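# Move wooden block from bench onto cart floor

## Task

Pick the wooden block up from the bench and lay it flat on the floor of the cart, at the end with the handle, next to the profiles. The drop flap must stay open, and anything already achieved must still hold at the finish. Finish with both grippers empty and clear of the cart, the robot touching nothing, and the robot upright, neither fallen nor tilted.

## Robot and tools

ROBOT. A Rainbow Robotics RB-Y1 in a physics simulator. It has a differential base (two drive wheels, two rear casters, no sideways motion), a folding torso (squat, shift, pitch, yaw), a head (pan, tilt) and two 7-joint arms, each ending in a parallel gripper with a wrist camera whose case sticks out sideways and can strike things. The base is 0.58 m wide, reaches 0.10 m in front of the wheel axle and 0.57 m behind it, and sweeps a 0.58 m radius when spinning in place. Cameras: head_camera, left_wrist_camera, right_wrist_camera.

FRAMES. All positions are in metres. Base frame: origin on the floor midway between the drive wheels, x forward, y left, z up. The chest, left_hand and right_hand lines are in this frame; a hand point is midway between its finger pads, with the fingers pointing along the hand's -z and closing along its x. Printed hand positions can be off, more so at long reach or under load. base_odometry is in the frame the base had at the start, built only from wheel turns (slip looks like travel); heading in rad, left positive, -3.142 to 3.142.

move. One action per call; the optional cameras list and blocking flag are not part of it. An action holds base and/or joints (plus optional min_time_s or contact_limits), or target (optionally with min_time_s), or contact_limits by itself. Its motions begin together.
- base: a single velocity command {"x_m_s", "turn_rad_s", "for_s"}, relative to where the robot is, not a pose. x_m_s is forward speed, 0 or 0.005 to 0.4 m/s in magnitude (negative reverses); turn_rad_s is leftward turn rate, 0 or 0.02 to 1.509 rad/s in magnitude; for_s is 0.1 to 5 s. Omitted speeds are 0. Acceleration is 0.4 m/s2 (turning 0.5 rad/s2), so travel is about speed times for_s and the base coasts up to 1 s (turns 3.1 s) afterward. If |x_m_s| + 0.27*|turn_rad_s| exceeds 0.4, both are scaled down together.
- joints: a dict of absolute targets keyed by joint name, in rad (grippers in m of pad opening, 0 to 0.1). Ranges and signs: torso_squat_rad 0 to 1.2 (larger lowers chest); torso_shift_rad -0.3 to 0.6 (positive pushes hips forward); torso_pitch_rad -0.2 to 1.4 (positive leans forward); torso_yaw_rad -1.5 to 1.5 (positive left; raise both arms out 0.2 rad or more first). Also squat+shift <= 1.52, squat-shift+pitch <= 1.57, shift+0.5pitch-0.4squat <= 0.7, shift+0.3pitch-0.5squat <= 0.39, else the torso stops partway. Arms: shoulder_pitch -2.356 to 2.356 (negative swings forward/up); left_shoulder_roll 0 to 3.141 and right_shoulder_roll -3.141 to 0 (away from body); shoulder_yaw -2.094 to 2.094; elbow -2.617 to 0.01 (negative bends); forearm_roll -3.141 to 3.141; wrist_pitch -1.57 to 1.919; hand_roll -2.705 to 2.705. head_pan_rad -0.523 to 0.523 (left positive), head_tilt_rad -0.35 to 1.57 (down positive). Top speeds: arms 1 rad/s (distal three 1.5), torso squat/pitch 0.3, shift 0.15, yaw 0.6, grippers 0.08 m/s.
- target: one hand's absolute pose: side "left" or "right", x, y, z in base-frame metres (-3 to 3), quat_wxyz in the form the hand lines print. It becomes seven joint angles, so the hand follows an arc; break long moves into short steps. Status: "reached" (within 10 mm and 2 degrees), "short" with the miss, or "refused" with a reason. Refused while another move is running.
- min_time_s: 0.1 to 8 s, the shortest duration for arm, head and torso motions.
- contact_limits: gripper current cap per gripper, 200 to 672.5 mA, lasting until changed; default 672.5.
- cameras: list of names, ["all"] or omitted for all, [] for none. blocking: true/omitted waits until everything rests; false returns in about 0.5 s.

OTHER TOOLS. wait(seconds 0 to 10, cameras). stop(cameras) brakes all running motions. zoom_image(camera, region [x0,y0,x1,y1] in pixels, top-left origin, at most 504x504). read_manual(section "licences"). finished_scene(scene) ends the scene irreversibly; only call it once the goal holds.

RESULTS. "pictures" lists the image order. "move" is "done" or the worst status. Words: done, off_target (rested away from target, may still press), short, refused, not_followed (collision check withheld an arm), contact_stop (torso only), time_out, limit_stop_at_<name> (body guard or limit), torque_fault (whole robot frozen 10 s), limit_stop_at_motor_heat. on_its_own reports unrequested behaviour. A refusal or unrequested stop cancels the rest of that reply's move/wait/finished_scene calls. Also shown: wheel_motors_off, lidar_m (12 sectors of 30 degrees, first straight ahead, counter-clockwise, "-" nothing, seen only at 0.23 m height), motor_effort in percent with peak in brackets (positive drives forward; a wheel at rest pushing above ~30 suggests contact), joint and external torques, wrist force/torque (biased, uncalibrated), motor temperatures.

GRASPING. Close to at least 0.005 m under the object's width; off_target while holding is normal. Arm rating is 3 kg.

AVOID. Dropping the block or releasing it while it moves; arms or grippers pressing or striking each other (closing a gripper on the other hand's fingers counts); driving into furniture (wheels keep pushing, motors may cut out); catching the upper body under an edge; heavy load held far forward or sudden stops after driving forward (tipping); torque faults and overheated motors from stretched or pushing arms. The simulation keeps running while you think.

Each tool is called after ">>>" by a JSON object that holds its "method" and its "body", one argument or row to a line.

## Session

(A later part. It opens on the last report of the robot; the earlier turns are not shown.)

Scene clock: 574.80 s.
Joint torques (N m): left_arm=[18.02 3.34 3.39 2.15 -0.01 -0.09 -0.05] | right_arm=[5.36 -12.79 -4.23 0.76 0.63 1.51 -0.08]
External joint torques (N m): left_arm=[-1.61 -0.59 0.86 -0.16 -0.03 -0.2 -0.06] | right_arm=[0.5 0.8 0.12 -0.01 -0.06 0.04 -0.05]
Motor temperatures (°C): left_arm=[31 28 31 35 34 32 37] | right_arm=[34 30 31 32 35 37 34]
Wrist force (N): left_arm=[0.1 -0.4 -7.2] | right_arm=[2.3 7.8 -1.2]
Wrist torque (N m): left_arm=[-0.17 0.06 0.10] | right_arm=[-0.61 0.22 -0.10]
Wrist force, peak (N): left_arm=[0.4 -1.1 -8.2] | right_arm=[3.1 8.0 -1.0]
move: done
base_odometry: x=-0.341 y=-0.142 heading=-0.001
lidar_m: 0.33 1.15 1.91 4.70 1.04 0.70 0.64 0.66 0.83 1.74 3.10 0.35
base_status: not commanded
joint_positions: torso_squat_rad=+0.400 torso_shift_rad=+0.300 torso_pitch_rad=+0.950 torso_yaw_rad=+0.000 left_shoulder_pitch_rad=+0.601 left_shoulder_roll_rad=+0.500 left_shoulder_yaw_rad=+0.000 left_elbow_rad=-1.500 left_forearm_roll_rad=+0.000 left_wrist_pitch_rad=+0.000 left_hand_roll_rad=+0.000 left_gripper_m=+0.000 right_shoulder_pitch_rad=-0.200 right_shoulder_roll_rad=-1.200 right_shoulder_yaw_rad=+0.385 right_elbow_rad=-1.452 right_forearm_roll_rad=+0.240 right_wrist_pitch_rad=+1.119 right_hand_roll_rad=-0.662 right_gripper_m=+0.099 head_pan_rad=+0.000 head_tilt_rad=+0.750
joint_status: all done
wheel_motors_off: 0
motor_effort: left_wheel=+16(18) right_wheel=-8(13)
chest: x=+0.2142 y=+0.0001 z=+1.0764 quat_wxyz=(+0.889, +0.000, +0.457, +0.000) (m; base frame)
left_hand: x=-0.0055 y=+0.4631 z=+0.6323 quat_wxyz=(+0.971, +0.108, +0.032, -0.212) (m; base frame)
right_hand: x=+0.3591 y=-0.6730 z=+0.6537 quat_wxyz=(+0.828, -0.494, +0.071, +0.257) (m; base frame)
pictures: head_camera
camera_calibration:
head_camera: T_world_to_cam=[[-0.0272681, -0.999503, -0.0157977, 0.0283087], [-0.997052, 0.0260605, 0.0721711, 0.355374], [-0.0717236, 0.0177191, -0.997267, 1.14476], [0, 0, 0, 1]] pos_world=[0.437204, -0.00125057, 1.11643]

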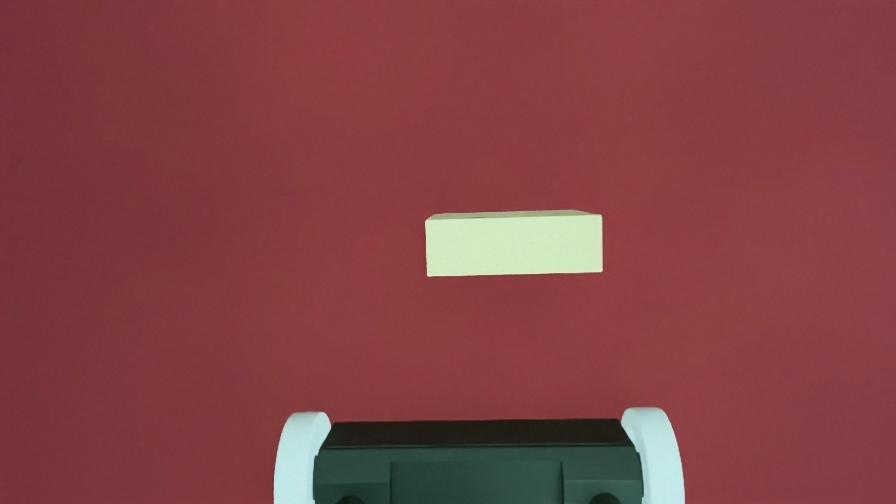

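>>> {"method": "move", "body": {
  "joints": {"torso_yaw_rad":0.9},
  "min_time_s": 2,
  "cameras": []
}}

>>> {"method": "move", "body": {
  "joints": {"right_shoulder_pitch_rad":-0.136,"right_shoulder_roll_rad":-1.6,"right_shoulder_yaw_rad":1.171,"right_elbow_rad":-1.3,"right_forearm_roll_rad":-0.814,"right_wrist_pitch_rad":-1.411,"right_hand_roll_rad":0.181,"head_pan_rad":-0.52,"head_tilt_rad":0.6},
  "min_time_s": 2,
  "cameras": ["head_camera","right_wrist_camera"]
}}

Scene clock: 578.97 s.
Joint torques (N m): left_arm=[11.22 13.36 10.82 2.55 -0.05 0.04 0.02] | right_arm=[-2.15 -4.75 -2.8 -5.74 0.73 0.42 -0.15]
External joint torques (N m): left_arm=[-0.97 -2.48 1.09 -0.06 -0.13 -0.25 0] | right_arm=[0.35 0.92 -0.15 -0.02 -0.13 0.09 -0.15]
Motor temperatures (°C): left_arm=[31 28 31 35 34 32 37] | right_arm=[34 30 31 32 35 37 34]
Wrist force (N): left_arm=[1.5 -4.4 -5.5] | right_arm=[0.2 6.2 -3.3]
Wrist torque (N m): left_arm=[0.11 0.19 0.07] | right_arm=[-0.53 0.16 -0.10]
Wrist force, peak (N): left_arm=[0.1 -0.3 -8.3] | right_arm=[3.2 8.3 -1.2]
move: done
base_odometry: x=-0.341 y=-0.142 heading=-0.001
lidar_m: 0.33 1.17 1.90 4.70 1.04 0.69 0.64 0.66 0.82 1.73 3.10 0.35
base_status: not commanded
joint_positions: torso_squat_rad=+0.400 torso_shift_rad=+0.300 torso_pitch_rad=+0.950 torso_yaw_rad=+0.900 left_shoulder_pitch_rad=+0.601 left_shoulder_roll_rad=+0.500 left_shoulder_yaw_rad=+0.000 left_elbow_rad=-1.500 left_forearm_roll_rad=+0.000 left_wrist_pitch_rad=+0.000 left_hand_roll_rad=+0.000 left_gripper_m=+0.000 right_shoulder_pitch_rad=-0.200 right_shoulder_roll_rad=-1.200 right_shoulder_yaw_rad=+0.385 right_elbow_rad=-1.452 right_forearm_roll_rad=+0.240 right_wrist_pitch_rad=+1.119 right_hand_roll_rad=-0.662 right_gripper_m=+0.099 head_pan_rad=+0.000 head_tilt_rad=+0.750
joint_status: all done
wheel_motors_off: 0
motor_effort: left_wheel=+17(18) right_wheel=-9(10)
chest: x=+0.2142 y=+0.0001 z=+1.0764 quat_wxyz=(+0.801, +0.199, +0.412, +0.387) (m; base frame)
left_hand: x=-0.2679 y=+0.4708 z=+0.9993 quat_wxyz=(+0.890, +0.432, +0.131, +0.066) (m; base frame)
right_hand: x=+0.5715 y=-0.0828 z=+0.3566 quat_wxyz=(+0.855, -0.170, -0.152, +0.466) (m; base frame)
pictures: none
No camera images: "cameras" was empty.

Scene clock: 581.27 s.
Joint torques (N m): left_arm=[11.12 13.42 10.95 2.44 0.09 0.06 -0.02] | right_arm=[1.95 -8.16 -0.73 -3.51 0.95 -1.62 -0.2]
External joint torques (N m): left_arm=[-1.07 -2.41 1.22 -0.17 0 -0.23 -0.04] | right_arm=[0.62 0.12 -0.47 -0.11 0.18 0.15 -0.26]
Motor temperatures (°C): left_arm=[31 28 31 35 34 32 37] | right_arm=[34 30 31 32 35 37 34]
Wrist force (N): left_arm=[1.3 -4.3 -4.4] | right_arm=[-5.5 1.6 2.1]
Wrist torque (N m): left_arm=[0.09 0.16 0.09] | right_arm=[-0.36 -0.22 -0.14]
Wrist force, peak (N): left_arm=[1.0 -4.6 -5.9] | right_arm=[-6.0 2.2 2.2]
move: done
base_odometry: x=-0.341 y=-0.142 heading=-0.001
lidar_m: 0.32 1.18 1.90 4.68 1.03 0.70 0.65 0.66 0.85 1.74 3.10 0.34
base_status: not commanded
joint_positions: torso_squat_rad=+0.400 torso_shift_rad=+0.300 torso_pitch_rad=+0.950 torso_yaw_rad=+0.900 left_shoulder_pitch_rad=+0.601 left_shoulder_roll_rad=+0.500 left_shoulder_yaw_rad=+0.000 left_elbow_rad=-1.500 left_forearm_roll_rad=+0.000 left_wrist_pitch_rad=+0.000 left_hand_roll_rad=+0.000 left_gripper_m=+0.000 right_shoulder_pitch_rad=-0.136 right_shoulder_roll_rad=-1.600 right_shoulder_yaw_rad=+1.171 right_elbow_rad=-1.300 right_forearm_roll_rad=-0.814 right_wrist_pitch_rad=-1.411 right_hand_roll_rad=+0.181 right_gripper_m=+0.099 head_pan_rad=-0.520 head_tilt_rad=+0.600
joint_status: all done
wheel_motors_off: 0
motor_effort: left_wheel=+15(18) right_wheel=-9(11)
chest: x=+0.2142 y=+0.0001 z=+1.0764 quat_wxyz=(+0.801, +0.199, +0.412, +0.387) (m; base frame)
left_hand: x=-0.2678 y=+0.4709 z=+0.9992 quat_wxyz=(+0.890, +0.432, +0.131, +0.066) (m; base frame)
right_hand: x=+0.4317 y=-0.0210 z=+0.5516 quat_wxyz=(+0.538, +0.558, -0.466, +0.427) (m; base frame)
pictures: head_camera, right_wrist_camera
camera_calibration:
head_camera: T_world_to_cam=[[0.190984, -0.927553, -0.321203, 0.321224], [-0.980829, -0.167417, -0.099731, 0.549918], [0.0387308, 0.334092, -0.941744, 1.03729], [0, 0, 0, 1]] pos_world=[0.437852, 0.0434668, 1.13489]
right_wrist_camera: T_world_to_cam=[[-0.171845, 0.0864758, -0.981321, 0.616071], [-0.863494, -0.492706, 0.107793, 0.330109], [-0.474181, 0.865889, 0.15934, 0.207212], [0, 0, 0, 1]] pos_world=[0.489171, -0.0700511, 0.535963]

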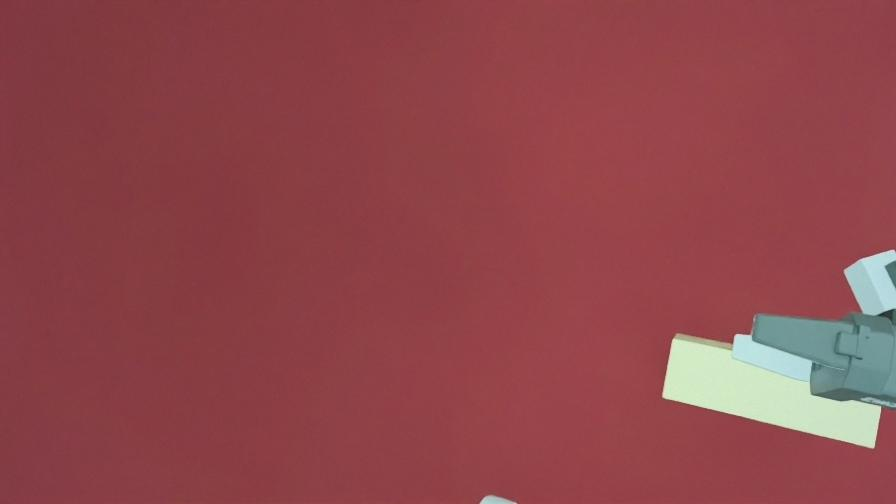

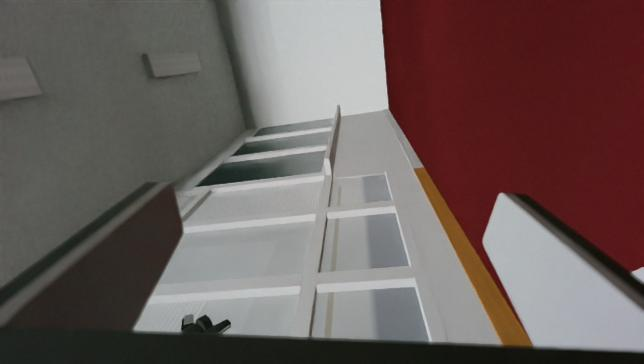

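>>> {"method": "move", "body": {
  "target": {"side":"right","x":0.45,"y":-0.09,"z":0.7,"quat_wxyz":[0.5,0.5,-0.5,0.5]},
  "cameras": []
}}

>>> {"method": "move", "body": {
  "target": {"side":"right","x":0.45,"y":-0.12,"z":0.66,"quat_wxyz":[0.653,0.271,-0.271,0.653]},
  "cameras": []
}}

>>> {"method": "move", "body": {
  "target": {"side":"right","x":0.45,"y":-0.2,"z":0.58,"quat_wxyz":[0.7071,0,0,0.7071]},
  "cameras": []
}}

>>> {"method": "move", "body": {
  "joints": {"right_hand_roll_rad":0.19},
  "cameras": ["right_wrist_camera"]
}}

>>> {"method": "move", "body": {
  "target": {"side":"right","x":0.382,"y":-0.07,"z":0.53,"quat_wxyz":[1,0,0,0]},
  "cameras": ["right_wrist_camera","head_camera"]
}}

Scene clock: 584.47 s.
Joint torques (N m): left_arm=[11.49 13.57 11.17 2.63 -0.01 0.1 0] | right_arm=[-0.82 -12.88 1.38 -4.34 1.06 -1.4 -0.27]
External joint torques (N m): left_arm=[-0.7 -2.26 1.44 0.02 -0.09 -0.19 -0.02] | right_arm=[-1.63 0.19 -0.59 -0.47 -0.15 0.09 -0.32]
Motor temperatures (°C): left_arm=[31 28 31 35 34 32 37] | right_arm=[34 30 31 32 35 37 34]
Wrist force (N): left_arm=[0.8 -4.4 -5.1] | right_arm=[-5.8 3.1 2.3]
Wrist torque (N m): left_arm=[0.08 0.11 0.06] | right_arm=[-0.41 -0.22 -0.12]
Wrist force, peak (N): left_arm=[0.9 -5.0 -5.6] | right_arm=[-7.0 2.3 2.6]
move: done
base_odometry: x=-0.341 y=-0.142 heading=-0.001
lidar_m: 0.32 1.16 1.90 4.70 1.06 0.69 0.64 0.66 0.83 1.75 3.10 0.35
base_status: not commanded
joint_positions: torso_squat_rad=+0.400 torso_shift_rad=+0.300 torso_pitch_rad=+0.950 torso_yaw_rad=+0.900 left_shoulder_pitch_rad=+0.601 left_shoulder_roll_rad=+0.500 left_shoulder_yaw_rad=+0.000 left_elbow_rad=-1.500 left_forearm_roll_rad=+0.000 left_wrist_pitch_rad=+0.000 left_hand_roll_rad=+0.000 left_gripper_m=+0.000 right_shoulder_pitch_rad=-0.269 right_shoulder_roll_rad=-2.198 right_shoulder_yaw_rad=+1.689 right_elbow_rad=-1.981 right_forearm_roll_rad=-0.906 right_wrist_pitch_rad=-1.570 right_hand_roll_rad=+0.685 right_gripper_m=+0.099 head_pan_rad=-0.520 head_tilt_rad=+0.600
joint_status: all done
wheel_motors_off: 0
motor_effort: left_wheel=+16(17) right_wheel=-10(11)
chest: x=+0.2142 y=+0.0001 z=+1.0764 quat_wxyz=(+0.801, +0.199, +0.412, +0.387) (m; base frame)
left_hand: x=-0.2678 y=+0.4709 z=+0.9992 quat_wxyz=(+0.890, +0.432, +0.131, +0.066) (m; base frame)
right_hand: x=+0.4497 y=-0.0897 z=+0.6999 quat_wxyz=(+0.500, +0.500, -0.498, +0.502) (m; base frame)
right_hand_status: reached (checked arc, planned for 1.0 s): 0 mm and 0.4 deg off.
pictures: none
No camera images: "cameras" was empty.

Scene clock: 585.63 s.
Joint torques (N m): left_arm=[11.22 13.75 10.88 2.74 0.01 0.07 0] | right_arm=[0.09 -12.63 2.04 -4.57 1.19 -0.99 -0.2]
External joint torques (N m): left_arm=[-0.97 -2.09 1.15 0.13 -0.07 -0.22 -0.02] | right_arm=[0.87 -0.13 -0.2 -0.37 0.26 -0.19 -0.24]
Motor temperatures (°C): left_arm=[31 28 31 35 34 32 37] | right_arm=[34 30 31 32 35 37 34]
Wrist force (N): left_arm=[0.7 -5.0 -4.7] | right_arm=[-3.8 3.2 -2.2]
Wrist torque (N m): left_arm=[0.16 0.10 0.09] | right_arm=[-0.39 -0.07 -0.08]
Wrist force, peak (N): left_arm=[0.8 -4.5 -5.9] | right_arm=[-6.3 3.5 0.6]
move: done
base_odometry: x=-0.341 y=-0.142 heading=-0.001
lidar_m: 0.33 1.16 1.91 4.69 1.06 0.69 0.64 0.66 0.83 1.76 3.11 0.34
base_status: not commanded
joint_positions: torso_squat_rad=+0.400 torso_shift_rad=+0.300 torso_pitch_rad=+0.950 torso_yaw_rad=+0.900 left_shoulder_pitch_rad=+0.601 left_shoulder_roll_rad=+0.500 left_shoulder_yaw_rad=+0.000 left_elbow_rad=-1.500 left_forearm_roll_rad=+0.000 left_wrist_pitch_rad=+0.000 left_hand_roll_rad=+0.000 left_gripper_m=+0.000 right_shoulder_pitch_rad=-0.197 right_shoulder_roll_rad=-2.589 right_shoulder_yaw_rad=+1.714 right_elbow_rad=-2.496 right_forearm_roll_rad=-1.475 right_wrist_pitch_rad=-1.044 right_hand_roll_rad=+1.001 right_gripper_m=+0.099 head_pan_rad=-0.520 head_tilt_rad=+0.600
joint_status: all done
wheel_motors_off: 0
motor_effort: left_wheel=+16(17) right_wheel=-8(11)
chest: x=+0.2142 y=+0.0001 z=+1.0764 quat_wxyz=(+0.801, +0.199, +0.412, +0.387) (m; base frame)
left_hand: x=-0.2678 y=+0.4709 z=+0.9992 quat_wxyz=(+0.890, +0.432, +0.131, +0.066) (m; base frame)
right_hand: x=+0.4500 y=-0.1200 z=+0.6600 quat_wxyz=(+0.653, +0.272, -0.271, +0.653) (m; base frame)
right_hand_status: reached (checked arc, planned for 0.8 s): 0 mm and 0.1 deg off.
pictures: none
No camera images: "cameras" was empty.

Scene clock: 587.20 s.
Joint torques (N m): left_arm=[11.35 13.45 10.79 2.66 0.02 0.05 -0.03] | right_arm=[-2.32 -9.24 0.66 -6.11 0.12 -0.21 -0.33]
External joint torques (N m): left_arm=[-0.84 -2.38 1.06 0.06 -0.06 -0.24 -0.05] | right_arm=[0.51 1.28 -0.72 -0.44 0.24 -0.14 -0.33]
Motor temperatures (°C): left_arm=[31 28 31 35 34 32 37] | right_arm=[34 30 31 32 35 37 34]
Wrist force (N): left_arm=[0.6 -4.4 -5.6] | right_arm=[0.2 2.7 -4.3]
Wrist torque (N m): left_arm=[0.08 0.09 0.06] | right_arm=[-0.29 0.14 -0.05]
Wrist force, peak (N): left_arm=[0.6 -4.8 -5.8] | right_arm=[0.3 4.7 -4.7]
move: done
base_odometry: x=-0.341 y=-0.142 heading=-0.001
lidar_m: 0.33 1.15 1.91 4.69 1.04 0.69 0.65 0.66 0.83 1.73 3.11 0.33
base_status: not commanded
joint_positions: torso_squat_rad=+0.400 torso_shift_rad=+0.300 torso_pitch_rad=+0.950 torso_yaw_rad=+0.900 left_shoulder_pitch_rad=+0.601 left_shoulder_roll_rad=+0.500 left_shoulder_yaw_rad=+0.000 left_elbow_rad=-1.500 left_forearm_roll_rad=+0.000 left_wrist_pitch_rad=+0.000 left_hand_roll_rad=+0.000 left_gripper_m=+0.000 right_shoulder_pitch_rad=+0.057 right_shoulder_roll_rad=-2.554 right_shoulder_yaw_rad=+1.197 right_elbow_rad=-2.617 right_forearm_roll_rad=-2.873 right_wrist_pitch_rad=-0.935 right_hand_roll_rad=+1.762 right_gripper_m=+0.099 head_pan_rad=-0.520 head_tilt_rad=+0.600
joint_status: all done
wheel_motors_off: 0
motor_effort: left_wheel=+16(17) right_wheel=-8(10)
chest: x=+0.2142 y=+0.0001 z=+1.0764 quat_wxyz=(+0.801, +0.199, +0.412, +0.387) (m; base frame)
left_hand: x=-0.2678 y=+0.4709 z=+0.9992 quat_wxyz=(+0.890, +0.432, +0.131, +0.066) (m; base frame)
right_hand: x=+0.4504 y=-0.2003 z=+0.5794 quat_wxyz=(+0.707, +0.007, +0.000, +0.707) (m; base frame)
right_hand_status: reached (checked arc, planned for 1.2 s): 1 mm and 0.8 deg off.
pictures: none
No camera images: "cameras" was empty.

Scene clock: 588.83 s.
Joint torques (N m): left_arm=[11.21 13.5 10.72 2.59 0.02 0.06 -0.04] | right_arm=[-2.58 -9.21 0.53 -6.18 -0.1 -0.17 0.28]
External joint torques (N m): left_arm=[-0.98 -2.34 0.99 -0.01 -0.06 -0.23 -0.06] | right_arm=[0.19 1.3 -0.92 -0.49 0.08 -0.13 0.28]
Motor temperatures (°C): left_arm=[31 28 31 35 34 32 37] | right_arm=[34 30 31 32 35 37 34]
Wrist force (N): left_arm=[0.8 -4.6 -6.1] | right_arm=[0.7 2.8 -4.3]
Wrist torque (N m): left_arm=[0.18 0.12 0.09] | right_arm=[-0.29 0.20 -0.08]
Wrist force, peak (N): left_arm=[0.8 -4.6 -6.1] | right_arm=[1.0 3.6 -4.5]
move: done
base_odometry: x=-0.341 y=-0.142 heading=-0.001
lidar_m: 0.33 1.16 1.90 4.69 1.04 0.68 0.65 0.66 0.83 1.74 3.10 0.35
base_status: not commanded
joint_positions: torso_squat_rad=+0.400 torso_shift_rad=+0.300 torso_pitch_rad=+0.950 torso_yaw_rad=+0.900 left_shoulder_pitch_rad=+0.601 left_shoulder_roll_rad=+0.500 left_shoulder_yaw_rad=+0.000 left_elbow_rad=-1.500 left_forearm_roll_rad=+0.000 left_wrist_pitch_rad=+0.000 left_hand_roll_rad=+0.000 left_gripper_m=+0.000 right_shoulder_pitch_rad=+0.057 right_shoulder_roll_rad=-2.554 right_shoulder_yaw_rad=+1.197 right_elbow_rad=-2.617 right_forearm_roll_rad=-2.873 right_wrist_pitch_rad=-0.935 right_hand_roll_rad=+0.190 right_gripper_m=+0.099 head_pan_rad=-0.520 head_tilt_rad=+0.600
joint_status: all done
wheel_motors_off: 0
motor_effort: left_wheel=+17(17) right_wheel=-9(10)
chest: x=+0.2142 y=+0.0001 z=+1.0764 quat_wxyz=(+0.801, +0.199, +0.412, +0.387) (m; base frame)
left_hand: x=-0.2678 y=+0.4709 z=+0.9992 quat_wxyz=(+0.890, +0.432, +0.131, +0.066) (m; base frame)
right_hand: x=+0.4504 y=-0.2003 z=+0.5794 quat_wxyz=(+1.000, +0.005, +0.005, +0.000) (m; base frame)
pictures: right_wrist_camera
camera_calibration:
right_wrist_camera: T_world_to_cam=[[-0.999463, -0.0278835, -0.0172209, 0.45331], [-0.0327704, 0.856474, 0.515148, -0.0851491], [0.000385147, 0.515436, -0.856928, 0.671791], [0, 0, 0, 1]] pos_world=[0.450017, -0.260697, 0.627347]

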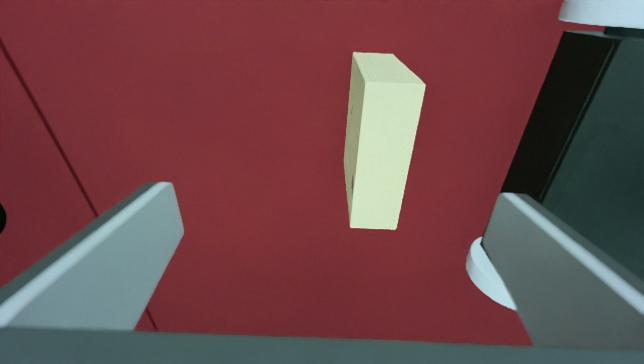

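Scene clock: 591.23 s.
Joint torques (N m): left_arm=[11.27 13.51 10.68 2.59 0 0.06 -0.01] | right_arm=[5.55 2.61 -0.44 -8.82 -0.38 0.16 -0.26]
External joint torques (N m): left_arm=[-0.92 -2.32 0.96 -0.02 -0.09 -0.23 -0.03] | right_arm=[0.84 1.32 -1.06 -0.6 -0.21 0.22 -0.26]
Motor temperatures (°C): left_arm=[31 28 31 35 34 32 37] | right_arm=[34 30 31 31 35 37 34]
Wrist force (N): left_arm=[0.8 -4.2 -5.8] | right_arm=[0.5 3.2 -4.5]
Wrist torque (N m): left_arm=[0.08 0.09 0.10] | right_arm=[-0.36 0.15 -0.09]
Wrist force, peak (N): left_arm=[0.7 -4.9 -5.8] | right_arm=[0.9 3.0 -4.9]
move: done
base_odometry: x=-0.341 y=-0.142 heading=-0.001
lidar_m: 0.33 1.16 1.90 4.70 1.05 0.70 0.65 0.67 0.84 1.75 3.10 0.35
base_status: not commanded
joint_positions: torso_squat_rad=+0.400 torso_shift_rad=+0.300 torso_pitch_rad=+0.950 torso_yaw_rad=+0.900 left_shoulder_pitch_rad=+0.601 left_shoulder_roll_rad=+0.500 left_shoulder_yaw_rad=+0.000 left_elbow_rad=-1.500 left_forearm_roll_rad=+0.000 left_wrist_pitch_rad=+0.000 left_hand_roll_rad=+0.000 left_gripper_m=+0.000 right_shoulder_pitch_rad=+0.420 right_shoulder_roll_rad=-0.831 right_shoulder_yaw_rad=-0.055 right_elbow_rad=-2.484 right_forearm_roll_rad=-3.058 right_wrist_pitch_rad=-1.570 right_hand_roll_rad=+1.892 right_gripper_m=+0.099 head_pan_rad=-0.520 head_tilt_rad=+0.600
joint_status: all done
wheel_motors_off: 0
motor_effort: left_wheel=+16(17) right_wheel=-7(12)
chest: x=+0.2142 y=+0.0001 z=+1.0764 quat_wxyz=(+0.801, +0.199, +0.412, +0.387) (m; base frame)
left_hand: x=-0.2678 y=+0.4709 z=+0.9992 quat_wxyz=(+0.890, +0.432, +0.131, +0.066) (m; base frame)
right_hand: x=+0.3819 y=-0.0703 z=+0.5298 quat_wxyz=(+1.000, +0.008, -0.002, +0.000) (m; base frame)
right_hand_status: reached (checked arc, planned for 2.1 s): 0 mm and 0.9 deg off.
pictures: head_camera, right_wrist_camera
camera_calibration:
head_camera: T_world_to_cam=[[0.190949, -0.927589, -0.321119, 0.321053], [-0.980836, -0.167394, -0.099704, 0.549872], [0.0387311, 0.334003, -0.941776, 1.03737], [0, 0, 0, 1]] pos_world=[0.437851, 0.0433671, 1.13489]
right_wrist_camera: T_world_to_cam=[[-0.999098, -0.0283739, -0.0316041, 0.395064], [-0.0406786, 0.853228, 0.519949, -0.172921], [0.0122126, 0.520765, -0.853613, 0.556341], [0, 0, 0, 1]] pos_world=[0.380879, -0.130973, 0.577295]

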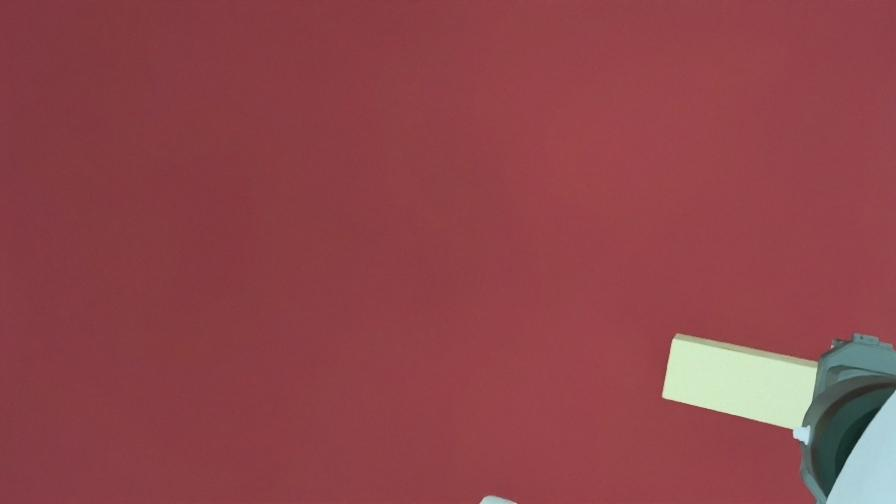

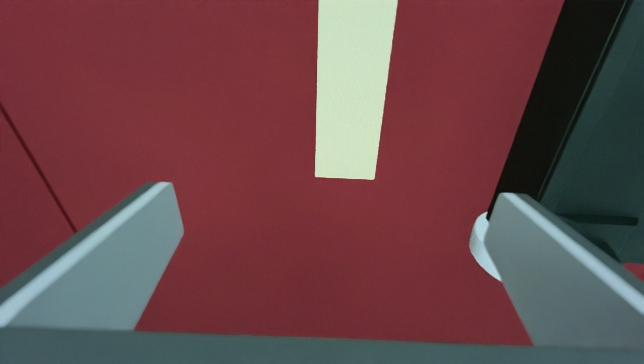

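>>> {"method": "move", "body": {
  "joints": {"right_shoulder_pitch_rad":0.057,"right_shoulder_roll_rad":-2.554,"right_shoulder_yaw_rad":1.197,"right_elbow_rad":-2.612,"right_forearm_roll_rad":-2.873,"right_wrist_pitch_rad":-0.935,"right_hand_roll_rad":-0.17},
  "base": {"turn_rad_s":0.24,"for_s":1.5},
  "min_time_s": 2,
  "cameras": []
}}

>>> {"method": "move", "body": {
  "base": {"x_m_s":-0.117,"for_s":1},
  "cameras": ["right_wrist_camera","head_camera"]
}}

Scene clock: 596.67 s.
Joint torques (N m): left_arm=[11.53 13.67 11.11 2.67 0.12 0.15 0.02] | right_arm=[-4.07 -9.88 1.16 -6.35 -0.2 -0.12 0.2]
External joint torques (N m): left_arm=[-0.65 -2.17 1.38 0.06 0.03 -0.14 0] | right_arm=[-1.31 0.64 -0.31 -0.68 -0.01 -0.09 0.2]
Motor temperatures (°C): left_arm=[31 28 31 35 34 32 37] | right_arm=[34 30 31 31 35 37 34]
Wrist force (N): left_arm=[0.6 -4.3 -5.3] | right_arm=[0.7 3.6 -4.2]
Wrist torque (N m): left_arm=[0.10 0.08 0.07] | right_arm=[-0.39 0.22 -0.07]
Wrist force, peak (N): left_arm=[0.2 -4.5 -6.3] | right_arm=[0.0 3.3 -4.9]
move: done
base_odometry: x=-0.342 y=-0.142 heading=+0.358
lidar_m: 0.34 1.91 3.72 1.36 0.75 0.63 0.63 0.75 1.26 4.06 0.38 0.32
base_status: done (sent for 1.5 of 1.5 s)
joint_positions: torso_squat_rad=+0.400 torso_shift_rad=+0.300 torso_pitch_rad=+0.950 torso_yaw_rad=+0.900 left_shoulder_pitch_rad=+0.600 left_shoulder_roll_rad=+0.500 left_shoulder_yaw_rad=+0.000 left_elbow_rad=-1.500 left_forearm_roll_rad=+0.000 left_wrist_pitch_rad=+0.000 left_hand_roll_rad=+0.000 left_gripper_m=+0.000 right_shoulder_pitch_rad=+0.057 right_shoulder_roll_rad=-2.554 right_shoulder_yaw_rad=+1.197 right_elbow_rad=-2.612 right_forearm_roll_rad=-2.873 right_wrist_pitch_rad=-0.935 right_hand_roll_rad=-0.170 right_gripper_m=+0.099 head_pan_rad=-0.520 head_tilt_rad=+0.600
joint_status: all done
wheel_motors_off: 0
motor_effort: left_wheel=-6(29) right_wheel=+15(30)
chest: x=+0.2142 y=+0.0001 z=+1.0764 quat_wxyz=(+0.801, +0.199, +0.412, +0.387) (m; base frame)
left_hand: x=-0.2678 y=+0.4709 z=+0.9992 quat_wxyz=(+0.890, +0.432, +0.131, +0.066) (m; base frame)
right_hand: x=+0.4520 y=-0.2012 z=+0.5785 quat_wxyz=(+0.984, +0.003, +0.003, -0.179) (m; base frame)
pictures: none
No camera images: "cameras" was empty.

Scene clock: 598.37 s.
Joint torques (N m): left_arm=[11.38 13.83 10.99 2.6 0.03 0.11 -0.06] | right_arm=[-3.37 -10.62 0.96 -6.01 -0.09 -0.14 0.18]
External joint torques (N m): left_arm=[-0.81 -2.01 1.26 -0.01 -0.05 -0.18 -0.09] | right_arm=[-0.6 -0.1 -0.5 -0.34 0.09 -0.11 0.18]
Motor temperatures (°C): left_arm=[31 28 31 35 34 32 37] | right_arm=[34 30 31 31 35 37 34]
Wrist force (N): left_arm=[0.7 -3.8 -5.2] | right_arm=[0.7 3.3 -3.9]
Wrist torque (N m): left_arm=[0.01 0.12 0.08] | right_arm=[-0.36 0.17 -0.07]
Wrist force, peak (N): left_arm=[0.6 -6.5 -5.0] | right_arm=[6.1 3.6 -7.2]
move: done
base_odometry: x=-0.394 y=-0.161 heading=+0.358
lidar_m: 0.38 1.94 3.85 1.23 0.67 0.57 0.58 0.68 1.17 4.18 1.39 0.37
base_status: done (sent for 1 of 1 s)
joint_positions: torso_squat_rad=+0.400 torso_shift_rad=+0.300 torso_pitch_rad=+0.950 torso_yaw_rad=+0.900 left_shoulder_pitch_rad=+0.601 left_shoulder_roll_rad=+0.500 left_shoulder_yaw_rad=+0.000 left_elbow_rad=-1.500 left_forearm_roll_rad=+0.000 left_wrist_pitch_rad=+0.000 left_hand_roll_rad=+0.000 left_gripper_m=+0.000 right_shoulder_pitch_rad=+0.057 right_shoulder_roll_rad=-2.554 right_shoulder_yaw_rad=+1.197 right_elbow_rad=-2.612 right_forearm_roll_rad=-2.873 right_wrist_pitch_rad=-0.935 right_hand_roll_rad=-0.170 right_gripper_m=+0.099 head_pan_rad=-0.520 head_tilt_rad=+0.600
joint_status: not commanded
wheel_motors_off: 0
on_its_own: the wheels pushed hard for 0.7 s: something may have held the robot back, and base_odometry may count slip
motor_effort: left_wheel=-43(100) right_wheel=-44(100)
chest: x=+0.2142 y=+0.0001 z=+1.0764 quat_wxyz=(+0.801, +0.199, +0.412, +0.387) (m; base frame)
left_hand: x=-0.2678 y=+0.4708 z=+0.9992 quat_wxyz=(+0.890, +0.432, +0.131, +0.066) (m; base frame)
right_hand: x=+0.4520 y=-0.2011 z=+0.5785 quat_wxyz=(+0.984, +0.003, +0.003, -0.179) (m; base frame)
pictures: head_camera, right_wrist_camera
camera_calibration:
head_camera: T_world_to_cam=[[0.190953, -0.927552, -0.321224, 0.321137], [-0.980839, -0.16742, -0.0996277, 0.549779], [0.0386305, 0.334093, -0.941748, 1.03728], [0, 0, 0, 1]] pos_world=[0.437852, 0.0433668, 1.13479]
right_wrist_camera: T_world_to_cam=[[-0.945502, 0.325083, -0.0186138, 0.50226], [0.270344, 0.815587, 0.511597, -0.226958], [0.181493, 0.478684, -0.859024, 0.583321], [0, 0, 0, 1]] pos_world=[0.430376, -0.257398, 0.626547]

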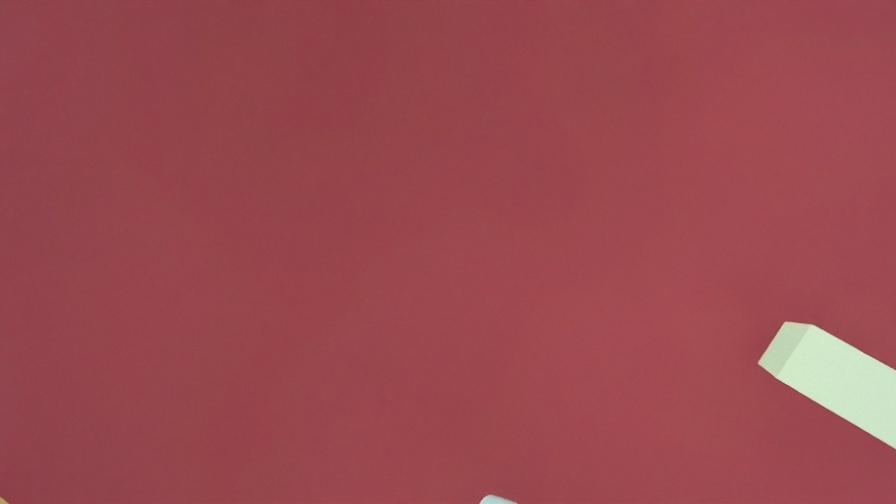

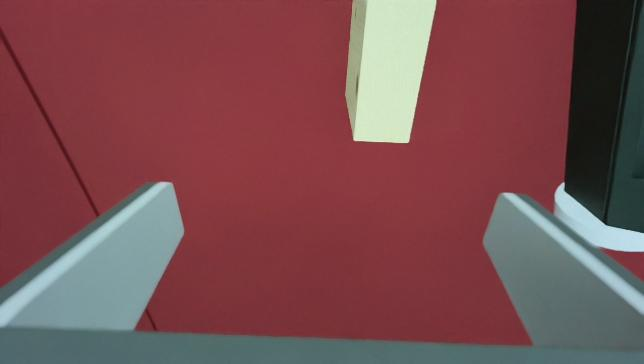

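>>> {"method": "move", "body": {
  "base": {"x_m_s":0.05,"for_s":0.3},
  "cameras": []
}}

>>> {"method": "move", "body": {
  "target": {"side":"right","x":0.45,"y":-0.2,"z":0.51,"quat_wxyz":[0.984,0,0,-0.179]},
  "cameras": []
}}

>>> {"method": "move", "body": {
  "target": {"side":"right","x":0.45,"y":-0.2,"z":0.44,"quat_wxyz":[0.984,0,0,-0.179]},
  "cameras": ["right_wrist_camera"]
}}

Scene clock: 607.07 s.
Joint torques (N m): left_arm=[11.16 13.64 10.92 2.59 0.01 0.09 0.01] | right_arm=[-3.39 -10.29 0.66 -6.06 -0.17 0.1 0.16]
External joint torques (N m): left_arm=[-1.03 -2.2 1.19 -0.02 -0.08 -0.2 -0.01] | right_arm=[-0.62 0.23 -0.81 -0.39 0.02 0.13 0.16]
Motor temperatures (°C): left_arm=[31 28 31 35 34 32 37] | right_arm=[34 30 31 31 35 37 34]
Wrist force (N): left_arm=[0.4 -4.0 -5.2] | right_arm=[0.6 2.8 -4.8]
Wrist torque (N m): left_arm=[0.06 0.00 0.06] | right_arm=[-0.32 0.23 -0.07]
Wrist force, peak (N): left_arm=[0.4 -5.3 -5.7] | right_arm=[0.7 3.8 -4.8]
move: done
base_odometry: x=-0.380 y=-0.156 heading=+0.357
lidar_m: 0.37 1.95 3.81 1.26 0.71 0.59 0.59 0.70 1.19 4.16 1.38 0.36
base_status: done (sent for 0.3 of 0.3 s)
joint_positions: torso_squat_rad=+0.400 torso_shift_rad=+0.300 torso_pitch_rad=+0.950 torso_yaw_rad=+0.900 left_shoulder_pitch_rad=+0.601 left_shoulder_roll_rad=+0.500 left_shoulder_yaw_rad=+0.000 left_elbow_rad=-1.500 left_forearm_roll_rad=+0.000 left_wrist_pitch_rad=+0.000 left_hand_roll_rad=+0.000 left_gripper_m=+0.000 right_shoulder_pitch_rad=+0.057 right_shoulder_roll_rad=-2.554 right_shoulder_yaw_rad=+1.197 right_elbow_rad=-2.612 right_forearm_roll_rad=-2.873 right_wrist_pitch_rad=-0.935 right_hand_roll_rad=-0.170 right_gripper_m=+0.099 head_pan_rad=-0.520 head_tilt_rad=+0.600
joint_status: not commanded
wheel_motors_off: 0
motor_effort: left_wheel=-7(20) right_wheel=+10(29)
chest: x=+0.2143 y=+0.0001 z=+1.0764 quat_wxyz=(+0.801, +0.199, +0.412, +0.387) (m; base frame)
left_hand: x=-0.2678 y=+0.4708 z=+0.9992 quat_wxyz=(+0.890, +0.432, +0.131, +0.066) (m; base frame)
right_hand: x=+0.4520 y=-0.2011 z=+0.5784 quat_wxyz=(+0.984, +0.003, +0.003, -0.179) (m; base frame)
pictures: none
No camera images: "cameras" was empty.

Scene clock: 608.03 s.
Joint torques (N m): left_arm=[11.28 13.62 10.84 2.54 0.11 0.1 0.08] | right_arm=[-0.41 -9.71 -0.35 -5.86 -0.2 -0.05 -0.17]
External joint torques (N m): left_arm=[-0.91 -2.22 1.11 -0.07 0.03 -0.19 0.06] | right_arm=[1.41 0.22 -1.36 -0.27 -0.01 0 -0.17]
Motor temperatures (°C): left_arm=[31 28 31 35 34 32 37] | right_arm=[34 30 31 31 35 37 34]
Wrist force (N): left_arm=[0.6 -4.8 -5.4] | right_arm=[0.3 3.4 -4.0]
Wrist torque (N m): left_arm=[0.15 0.14 0.07] | right_arm=[-0.35 0.15 -0.08]
Wrist force, peak (N): left_arm=[0.6 -4.8 -5.4] | right_arm=[0.5 3.7 -5.0]
move: done
base_odometry: x=-0.380 y=-0.156 heading=+0.357
lidar_m: 0.37 1.93 3.79 1.27 0.70 0.58 0.59 0.70 1.19 4.14 1.38 0.37
base_status: not commanded
joint_positions: torso_squat_rad=+0.400 torso_shift_rad=+0.300 torso_pitch_rad=+0.950 torso_yaw_rad=+0.900 left_shoulder_pitch_rad=+0.601 left_shoulder_roll_rad=+0.500 left_shoulder_yaw_rad=+0.000 left_elbow_rad=-1.500 left_forearm_roll_rad=+0.000 left_wrist_pitch_rad=+0.000 left_hand_roll_rad=+0.000 left_gripper_m=+0.000 right_shoulder_pitch_rad=+0.113 right_shoulder_roll_rad=-2.308 right_shoulder_yaw_rad=+1.054 right_elbow_rad=-2.363 right_forearm_roll_rad=-2.994 right_wrist_pitch_rad=-0.902 right_hand_roll_rad=-0.020 right_gripper_m=+0.099 head_pan_rad=-0.520 head_tilt_rad=+0.600
joint_status: all done
wheel_motors_off: 0
motor_effort: left_wheel=-7(8) right_wheel=+9(10)
chest: x=+0.2143 y=+0.0001 z=+1.0764 quat_wxyz=(+0.801, +0.199, +0.412, +0.387) (m; base frame)
left_hand: x=-0.2678 y=+0.4709 z=+0.9993 quat_wxyz=(+0.890, +0.432, +0.131, +0.066) (m; base frame)
right_hand: x=+0.4500 y=-0.2000 z=+0.5100 quat_wxyz=(+0.984, +0.000, +0.000, -0.179) (m; base frame)
right_hand_status: reached (checked arc, planned for 0.6 s): 0 mm and 0.0 deg off.
pictures: none
No camera images: "cameras" was empty.

Scene clock: 609.03 s.
Joint torques (N m): left_arm=[11.27 13.38 11.02 2.63 -0.04 0.1 0.06] | right_arm=[0.33 -8.84 -1.01 -5.18 -0.41 -0.23 -0.36]
External joint torques (N m): left_arm=[-0.92 -2.46 1.29 0.02 -0.13 -0.18 0.04] | right_arm=[0.9 0.45 -1.5 -0.22 -0.24 -0.17 -0.36]
Motor temperatures (°C): left_arm=[31 28 31 35 34 32 37] | right_arm=[34 30 31 31 35 37 34]
Wrist force (N): left_arm=[1.1 -4.9 -5.2] | right_arm=[0.3 3.0 -4.3]
Wrist torque (N m): left_arm=[0.15 0.17 0.07] | right_arm=[-0.32 0.11 -0.09]
Wrist force, peak (N): left_arm=[1.2 -4.2 -6.2] | right_arm=[0.1 3.9 -5.0]
move: done
base_odometry: x=-0.380 y=-0.156 heading=+0.357
lidar_m: 0.37 1.95 3.81 1.28 0.69 0.60 0.59 0.70 1.19 4.16 1.37 0.37
base_status: not commanded
joint_positions: torso_squat_rad=+0.400 torso_shift_rad=+0.300 torso_pitch_rad=+0.950 torso_yaw_rad=+0.900 left_shoulder_pitch_rad=+0.601 left_shoulder_roll_rad=+0.500 left_shoulder_yaw_rad=+0.000 left_elbow_rad=-1.500 left_forearm_roll_rad=+0.000 left_wrist_pitch_rad=+0.000 left_hand_roll_rad=+0.000 left_gripper_m=+0.000 right_shoulder_pitch_rad=+0.126 right_shoulder_roll_rad=-2.066 right_shoulder_yaw_rad=+0.945 right_elbow_rad=-2.066 right_forearm_roll_rad=-3.074 right_wrist_pitch_rad=-0.796 right_hand_roll_rad=+0.169 right_gripper_m=+0.099 head_pan_rad=-0.520 head_tilt_rad=+0.600
joint_status: all done
wheel_motors_off: 0
motor_effort: left_wheel=-7(8) right_wheel=+8(12)
chest: x=+0.2143 y=+0.0001 z=+1.0764 quat_wxyz=(+0.801, +0.199, +0.412, +0.387) (m; base frame)
left_hand: x=-0.2678 y=+0.4708 z=+0.9993 quat_wxyz=(+0.890, +0.432, +0.131, +0.066) (m; base frame)
right_hand: x=+0.4500 y=-0.2000 z=+0.4401 quat_wxyz=(+0.984, +0.000, +0.000, -0.179) (m; base frame)
right_hand_status: reached (checked arc, planned for 0.6 s): 0 mm and 0.1 deg off.
pictures: right_wrist_camera
camera_calibration:
right_wrist_camera: T_world_to_cam=[[-0.945341, 0.325031, -0.0261653, 0.500668], [0.267568, 0.819065, 0.507484, -0.152844], [0.186379, 0.472745, -0.861264, 0.461949], [0, 0, 0, 1]] pos_world=[0.4281, -0.255927, 0.488526]

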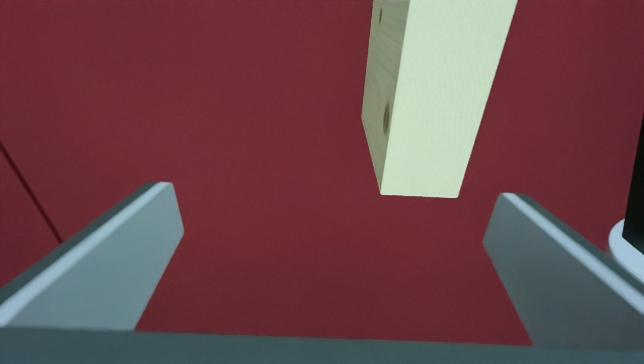

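>>> {"method": "move", "body": {
  "target": {"side":"right","x":0.385,"y":-0.19,"z":0.42,"quat_wxyz":[0.984,0,0,-0.179]},
  "cameras": ["right_wrist_camera"]
}}

Scene clock: 611.10 s.
Joint torques (N m): left_arm=[11.34 13.51 11.07 2.66 -0.12 0.13 -0.13] | right_arm=[2.56 -6.79 -0.36 -5.5 -0.15 0.01 -0.07]
External joint torques (N m): left_arm=[-0.84 -2.33 1.34 0.05 -0.2 -0.16 -0.15] | right_arm=[0.65 -0.3 -1.45 0.35 0.05 0.08 -0.07]
Motor temperatures (°C): left_arm=[31 28 31 35 34 32 37] | right_arm=[34 30 31 31 35 37 34]
Wrist force (N): left_arm=[0.8 -4.3 -5.0] | right_arm=[0.6 3.1 -4.2]
Wrist torque (N m): left_arm=[0.09 0.10 0.07] | right_arm=[-0.35 0.19 -0.07]
Wrist force, peak (N): left_arm=[0.6 -4.7 -5.7] | right_arm=[0.9 3.6 -4.9]
move: done
base_odometry: x=-0.380 y=-0.156 heading=+0.357
lidar_m: 0.36 1.94 3.80 1.27 0.71 0.59 0.59 0.71 1.17 4.16 1.38 0.36
base_status: not commanded
joint_positions: torso_squat_rad=+0.400 torso_shift_rad=+0.300 torso_pitch_rad=+0.950 torso_yaw_rad=+0.900 left_shoulder_pitch_rad=+0.601 left_shoulder_roll_rad=+0.500 left_shoulder_yaw_rad=+0.000 left_elbow_rad=-1.500 left_forearm_roll_rad=+0.000 left_wrist_pitch_rad=+0.000 left_hand_roll_rad=+0.000 left_gripper_m=+0.000 right_shoulder_pitch_rad=+0.138 right_shoulder_roll_rad=-1.809 right_shoulder_yaw_rad=+0.937 right_elbow_rad=-2.017 right_forearm_roll_rad=-3.006 right_wrist_pitch_rad=-0.947 right_hand_roll_rad=+0.275 right_gripper_m=+0.099 head_pan_rad=-0.520 head_tilt_rad=+0.600
joint_status: all done
wheel_motors_off: 0
motor_effort: left_wheel=-7(7) right_wheel=+10(11)
chest: x=+0.2143 y=+0.0001 z=+1.0764 quat_wxyz=(+0.801, +0.199, +0.412, +0.387) (m; base frame)
left_hand: x=-0.2678 y=+0.4708 z=+0.9993 quat_wxyz=(+0.890, +0.432, +0.131, +0.066) (m; base frame)
right_hand: x=+0.3849 y=-0.1900 z=+0.4200 quat_wxyz=(+0.984, +0.000, +0.000, -0.179) (m; base frame)
right_hand_status: reached (checked arc, planned for 0.6 s): 0 mm and 0.0 deg off.
pictures: right_wrist_camera
camera_calibration:
right_wrist_camera: T_world_to_cam=[[-0.945404, 0.324865, -0.0259692, 0.435209], [0.267697, 0.819536, 0.506655, -0.133087], [0.185877, 0.472041, -0.861758, 0.452327], [0, 0, 0, 1]] pos_world=[0.362998, -0.245832, 0.468528]

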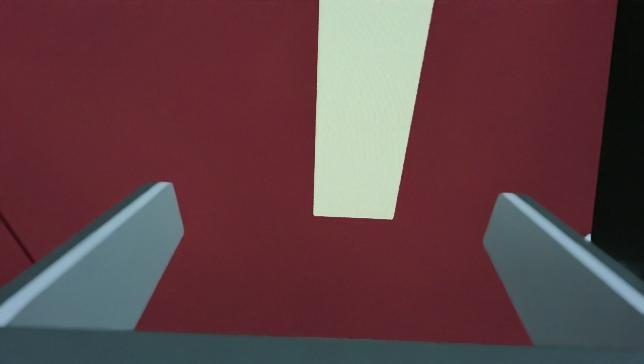

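>>> {"method": "move", "body": {
  "target": {"side":"right","x":0.352,"y":-0.215,"z":0.42,"quat_wxyz":[0.984,0,0,-0.179]},
  "cameras": ["right_wrist_camera","head_camera"]
}}

Scene clock: 618.27 s.
Joint torques (N m): left_arm=[11.17 13.54 11.01 2.55 0 -0.06 -0.07] | right_arm=[3.67 -4.4 1.82 -5.76 -0.47 -0.15 0.16]
External joint torques (N m): left_arm=[-1.01 -2.3 1.28 -0.05 -0.09 -0.35 -0.09] | right_arm=[0.11 0.75 -0.42 0.05 -0.27 -0.09 0.16]
Motor temperatures (°C): left_arm=[31 28 31 35 34 32 37] | right_arm=[34 30 31 31 35 37 34]
Wrist force (N): left_arm=[1.0 -3.7 -4.8] | right_arm=[0.4 2.9 -4.2]
Wrist torque (N m): left_arm=[0.00 0.13 0.06] | right_arm=[-0.33 0.21 -0.08]
Wrist force, peak (N): left_arm=[1.2 -5.3 -5.7] | right_arm=[2.7 4.4 -4.5]
move: done
base_odometry: x=-0.380 y=-0.156 heading=+0.357
lidar_m: 0.37 1.94 3.79 1.27 0.71 0.59 0.59 0.71 1.17 4.16 1.38 0.37
base_status: not commanded
joint_positions: torso_squat_rad=+0.400 torso_shift_rad=+0.300 torso_pitch_rad=+0.950 torso_yaw_rad=+0.900 left_shoulder_pitch_rad=+0.601 left_shoulder_roll_rad=+0.500 left_shoulder_yaw_rad=+0.000 left_elbow_rad=-1.500 left_forearm_roll_rad=+0.000 left_wrist_pitch_rad=+0.000 left_hand_roll_rad=+0.000 left_gripper_m=+0.000 right_shoulder_pitch_rad=+0.206 right_shoulder_roll_rad=-1.752 right_shoulder_yaw_rad=+0.985 right_elbow_rad=-1.989 right_forearm_roll_rad=-2.864 right_wrist_pitch_rad=-0.978 right_hand_roll_rad=+0.174 right_gripper_m=+0.099 head_pan_rad=-0.520 head_tilt_rad=+0.600
joint_status: all done
wheel_motors_off: 0
motor_effort: left_wheel=-8(8) right_wheel=+9(13)
chest: x=+0.2143 y=+0.0001 z=+1.0764 quat_wxyz=(+0.801, +0.199, +0.412, +0.387) (m; base frame)
left_hand: x=-0.2678 y=+0.4709 z=+0.9992 quat_wxyz=(+0.890, +0.432, +0.131, +0.066) (m; base frame)
right_hand: x=+0.3519 y=-0.2150 z=+0.4201 quat_wxyz=(+0.984, +0.000, +0.000, -0.179) (m; base frame)
right_hand_status: reached (checked arc, planned for 0.3 s): 0 mm and 0.0 deg off.
pictures: head_camera, right_wrist_camera
camera_calibration:
head_camera: T_world_to_cam=[[0.190953, -0.927552, -0.321224, 0.321137], [-0.980839, -0.16742, -0.0996277, 0.549779], [0.0386305, 0.334093, -0.941748, 1.03728], [0, 0, 0, 1]] pos_world=[0.437852, 0.0433668, 1.13479]
right_wrist_camera: T_world_to_cam=[[-0.945513, 0.324546, -0.0259767, 0.412183], [0.267523, 0.819897, 0.506163, -0.103454], [0.185571, 0.471634, -0.862047, 0.470458], [0, 0, 0, 1]] pos_world=[0.330097, -0.270835, 0.468628]

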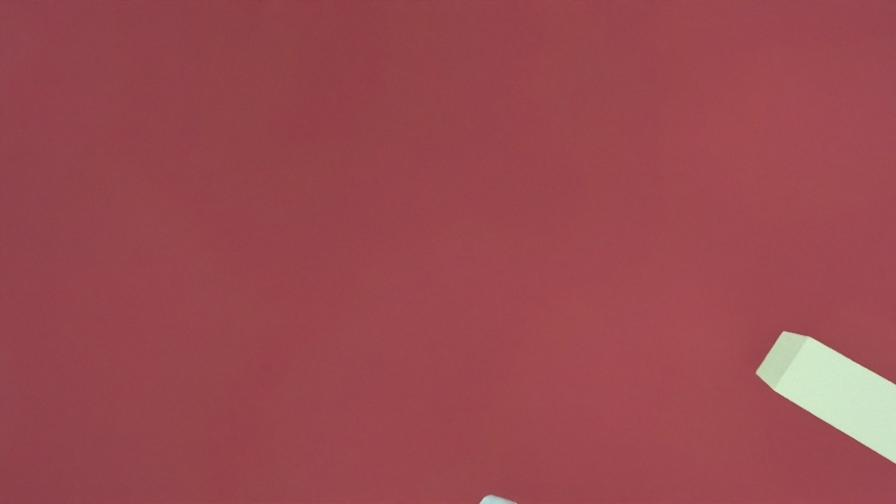

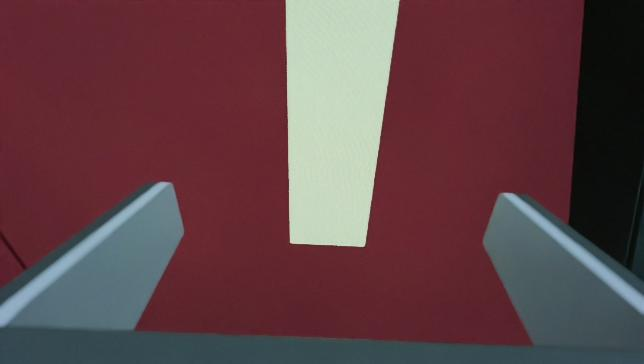

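>>> {"method": "move", "body": {
  "joints": {"torso_squat_rad":0.749,"torso_shift_rad":0.381},
  "min_time_s": 1.5,
  "cameras": ["right_wrist_camera"]
}}

Scene clock: 622.87 s.
Joint torques (N m): left_arm=[11.39 13.59 10.71 2.59 0.03 -0.07 0] | right_arm=[3.69 -4.51 1.19 -5.96 -0.33 -0.11 0.12]
External joint torques (N m): left_arm=[-0.8 -2.25 0.98 -0.02 -0.06 -0.36 -0.02] | right_arm=[0.12 0.64 -1.04 -0.15 -0.13 -0.05 0.12]
Motor temperatures (°C): left_arm=[31 28 31 35 34 32 37] | right_arm=[33 30 31 31 35 37 34]
Wrist force (N): left_arm=[0.9 -4.1 -4.7] | right_arm=[0.5 2.8 -4.3]
Wrist torque (N m): left_arm=[0.00 0.10 0.05] | right_arm=[-0.30 0.20 -0.09]
Wrist force, peak (N): left_arm=[-0.1 -4.6 -6.2] | right_arm=[0.9 3.7 -4.6]
move: done
base_odometry: x=-0.380 y=-0.156 heading=+0.357
lidar_m: 0.37 1.93 3.80 1.27 0.70 0.58 0.60 0.71 1.16 4.16 1.37 0.37
base_status: not commanded
joint_positions: torso_squat_rad=+0.749 torso_shift_rad=+0.381 torso_pitch_rad=+0.950 torso_yaw_rad=+0.900 left_shoulder_pitch_rad=+0.601 left_shoulder_roll_rad=+0.500 left_shoulder_yaw_rad=+0.000 left_elbow_rad=-1.500 left_forearm_roll_rad=+0.000 left_wrist_pitch_rad=+0.000 left_hand_roll_rad=+0.000 left_gripper_m=+0.000 right_shoulder_pitch_rad=+0.206 right_shoulder_roll_rad=-1.752 right_shoulder_yaw_rad=+0.985 right_elbow_rad=-1.989 right_forearm_roll_rad=-2.864 right_wrist_pitch_rad=-0.978 right_hand_roll_rad=+0.174 right_gripper_m=+0.099 head_pan_rad=-0.520 head_tilt_rad=+0.600
joint_status: all done
wheel_motors_off: 0
motor_effort: left_wheel=-7(7) right_wheel=+9(11)
chest: x=+0.2144 y=+0.0001 z=+0.9364 quat_wxyz=(+0.801, +0.199, +0.412, +0.387) (m; base frame)
left_hand: x=-0.2676 y=+0.4708 z=+0.8592 quat_wxyz=(+0.890, +0.432, +0.131, +0.066) (m; base frame)
right_hand: x=+0.3521 y=-0.2150 z=+0.2801 quat_wxyz=(+0.984, +0.000, +0.000, -0.179) (m; base frame)
pictures: right_wrist_camera
camera_calibration:
right_wrist_camera: T_world_to_cam=[[-0.945523, 0.324516, -0.0259947, 0.408734], [0.267488, 0.819909, 0.506162, -0.032579], [0.185571, 0.471634, -0.862047, 0.349648], [0, 0, 0, 1]] pos_world=[0.330297, -0.270835, 0.328528]

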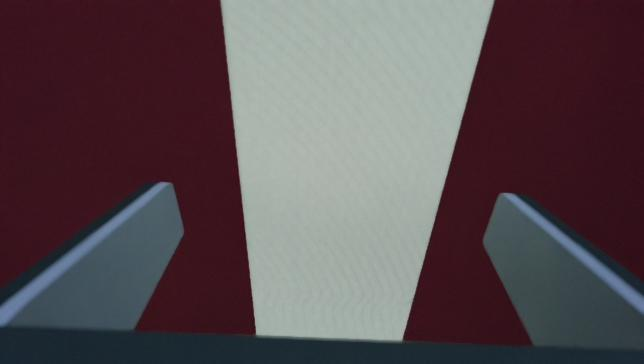

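>>> {"method": "move", "body": {
  "joints": {"torso_squat_rad":0.872,"torso_shift_rad":0.437},
  "min_time_s": 1.5,
  "cameras": ["right_wrist_camera"]
}}

>>> {"method": "move", "body": {
  "joints": {"right_gripper_m":0.03},
  "cameras": ["right_wrist_camera"]
}}

Scene clock: 625.80 s.
Joint torques (N m): left_arm=[11.46 13.73 10.84 2.58 0.03 0.08 0.02] | right_arm=[3.37 -4.57 1.78 -5.8 -0.29 -0.04 0.19]
External joint torques (N m): left_arm=[-0.72 -2.11 1.11 -0.03 -0.06 -0.21 0] | right_arm=[-0.2 0.57 -0.46 0.01 -0.09 0.02 0.19]
Motor temperatures (°C): left_arm=[31 28 31 35 34 32 37] | right_arm=[33 30 31 31 35 37 34]
Wrist force (N): left_arm=[-0.2 -3.9 -5.4] | right_arm=[0.2 3.2 -4.4]
Wrist torque (N m): left_arm=[0.06 -0.03 0.03] | right_arm=[-0.37 0.13 -0.07]
Wrist force, peak (N): left_arm=[0.7 -5.0 -5.9] | right_arm=[0.8 3.5 -4.9]
move: done
base_odometry: x=-0.380 y=-0.156 heading=+0.357
lidar_m: 0.37 1.94 3.79 1.25 0.71 0.59 0.59 0.70 1.19 4.16 1.44 0.37
base_status: not commanded
joint_positions: torso_squat_rad=+0.872 torso_shift_rad=+0.437 torso_pitch_rad=+0.950 torso_yaw_rad=+0.900 left_shoulder_pitch_rad=+0.601 left_shoulder_roll_rad=+0.500 left_shoulder_yaw_rad=+0.000 left_elbow_rad=-1.500 left_forearm_roll_rad=+0.000 left_wrist_pitch_rad=+0.000 left_hand_roll_rad=+0.000 left_gripper_m=+0.000 right_shoulder_pitch_rad=+0.206 right_shoulder_roll_rad=-1.752 right_shoulder_yaw_rad=+0.985 right_elbow_rad=-1.989 right_forearm_roll_rad=-2.864 right_wrist_pitch_rad=-0.978 right_hand_roll_rad=+0.174 right_gripper_m=+0.099 head_pan_rad=-0.520 head_tilt_rad=+0.600
joint_status: all done
wheel_motors_off: 0
motor_effort: left_wheel=-6(8) right_wheel=+9(11)
chest: x=+0.2143 y=+0.0001 z=+0.8685 quat_wxyz=(+0.801, +0.199, +0.412, +0.387) (m; base frame)
left_hand: x=-0.2677 y=+0.4708 z=+0.7913 quat_wxyz=(+0.890, +0.432, +0.131, +0.066) (m; base frame)
right_hand: x=+0.3521 y=-0.2150 z=+0.2122 quat_wxyz=(+0.984, +0.000, +0.000, -0.179) (m; base frame)
pictures: right_wrist_camera
camera_calibration:
right_wrist_camera: T_world_to_cam=[[-0.945505, 0.324562, -0.0260752, 0.406905], [0.267485, 0.819895, 0.506185, 0.00175689], [0.185668, 0.471626, -0.862031, 0.291181], [0, 0, 0, 1]] pos_world=[0.330198, -0.270835, 0.260728]

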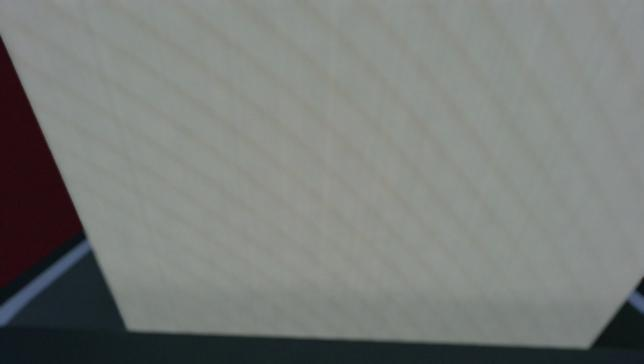

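Scene clock: 627.10 s.
Joint torques (N m): left_arm=[11.22 13.84 10.91 2.53 0 0.17 -0.02] | right_arm=[3.44 -5.6 1.3 -4.48 -0.33 -1.15 -0.12]
External joint torques (N m): left_arm=[-0.97 -2 1.18 -0.07 -0.08 -0.12 -0.05] | right_arm=[-0.13 -0.46 -0.94 1.34 -0.13 -1.09 -0.12]
Motor temperatures (°C): left_arm=[31 28 31 35 34 32 37] | right_arm=[33 30 31 31 35 37 34]
Wrist force (N): left_arm=[1.1 -4.6 -5.5] | right_arm=[-4.7 2.4 -2.9]
Wrist torque (N m): left_arm=[0.12 0.15 0.04] | right_arm=[-0.38 0.28 0.26]
Wrist force, peak (N): left_arm=[0.7 -5.1 -5.5] | right_arm=[-5.2 2.7 -2.1]
move: off_target
base_odometry: x=-0.380 y=-0.156 heading=+0.357
lidar_m: 0.37 1.94 3.80 1.26 0.70 0.59 0.59 0.71 1.17 4.16 1.44 0.36
base_status: not commanded
joint_positions: torso_squat_rad=+0.872 torso_shift_rad=+0.437 torso_pitch_rad=+0.950 torso_yaw_rad=+0.900 left_shoulder_pitch_rad=+0.601 left_shoulder_roll_rad=+0.500 left_shoulder_yaw_rad=+0.000 left_elbow_rad=-1.500 left_forearm_roll_rad=+0.000 left_wrist_pitch_rad=+0.000 left_hand_roll_rad=+0.000 left_gripper_m=+0.000 right_shoulder_pitch_rad=+0.206 right_shoulder_roll_rad=-1.752 right_shoulder_yaw_rad=+0.985 right_elbow_rad=-1.989 right_forearm_roll_rad=-2.864 right_wrist_pitch_rad=-0.978 right_hand_roll_rad=+0.174 right_gripper_m=+0.074 head_pan_rad=-0.520 head_tilt_rad=+0.600
joint_status: right_gripper_m off_target (ended at +0.074, target +0.030)
wheel_motors_off: 0
motor_effort: left_wheel=-7(7) right_wheel=+8(11)
chest: x=+0.2143 y=+0.0001 z=+0.8685 quat_wxyz=(+0.801, +0.199, +0.412, +0.387) (m; base frame)
left_hand: x=-0.2677 y=+0.4708 z=+0.7913 quat_wxyz=(+0.890, +0.432, +0.131, +0.066) (m; base frame)
right_hand: x=+0.3518 y=-0.2149 z=+0.2123 quat_wxyz=(+0.984, +0.000, +0.001, -0.179) (m; base frame)
pictures: right_wrist_camera
camera_calibration:
right_wrist_camera: T_world_to_cam=[[-0.945471, 0.324728, -0.0252162, 0.406489], [0.268007, 0.819642, 0.50632, 0.00144996], [0.185084, 0.471953, -0.861977, 0.29144], [0, 0, 0, 1]] pos_world=[0.329994, -0.270733, 0.260731]

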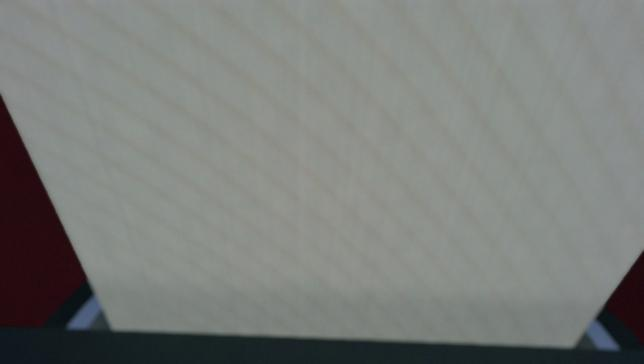

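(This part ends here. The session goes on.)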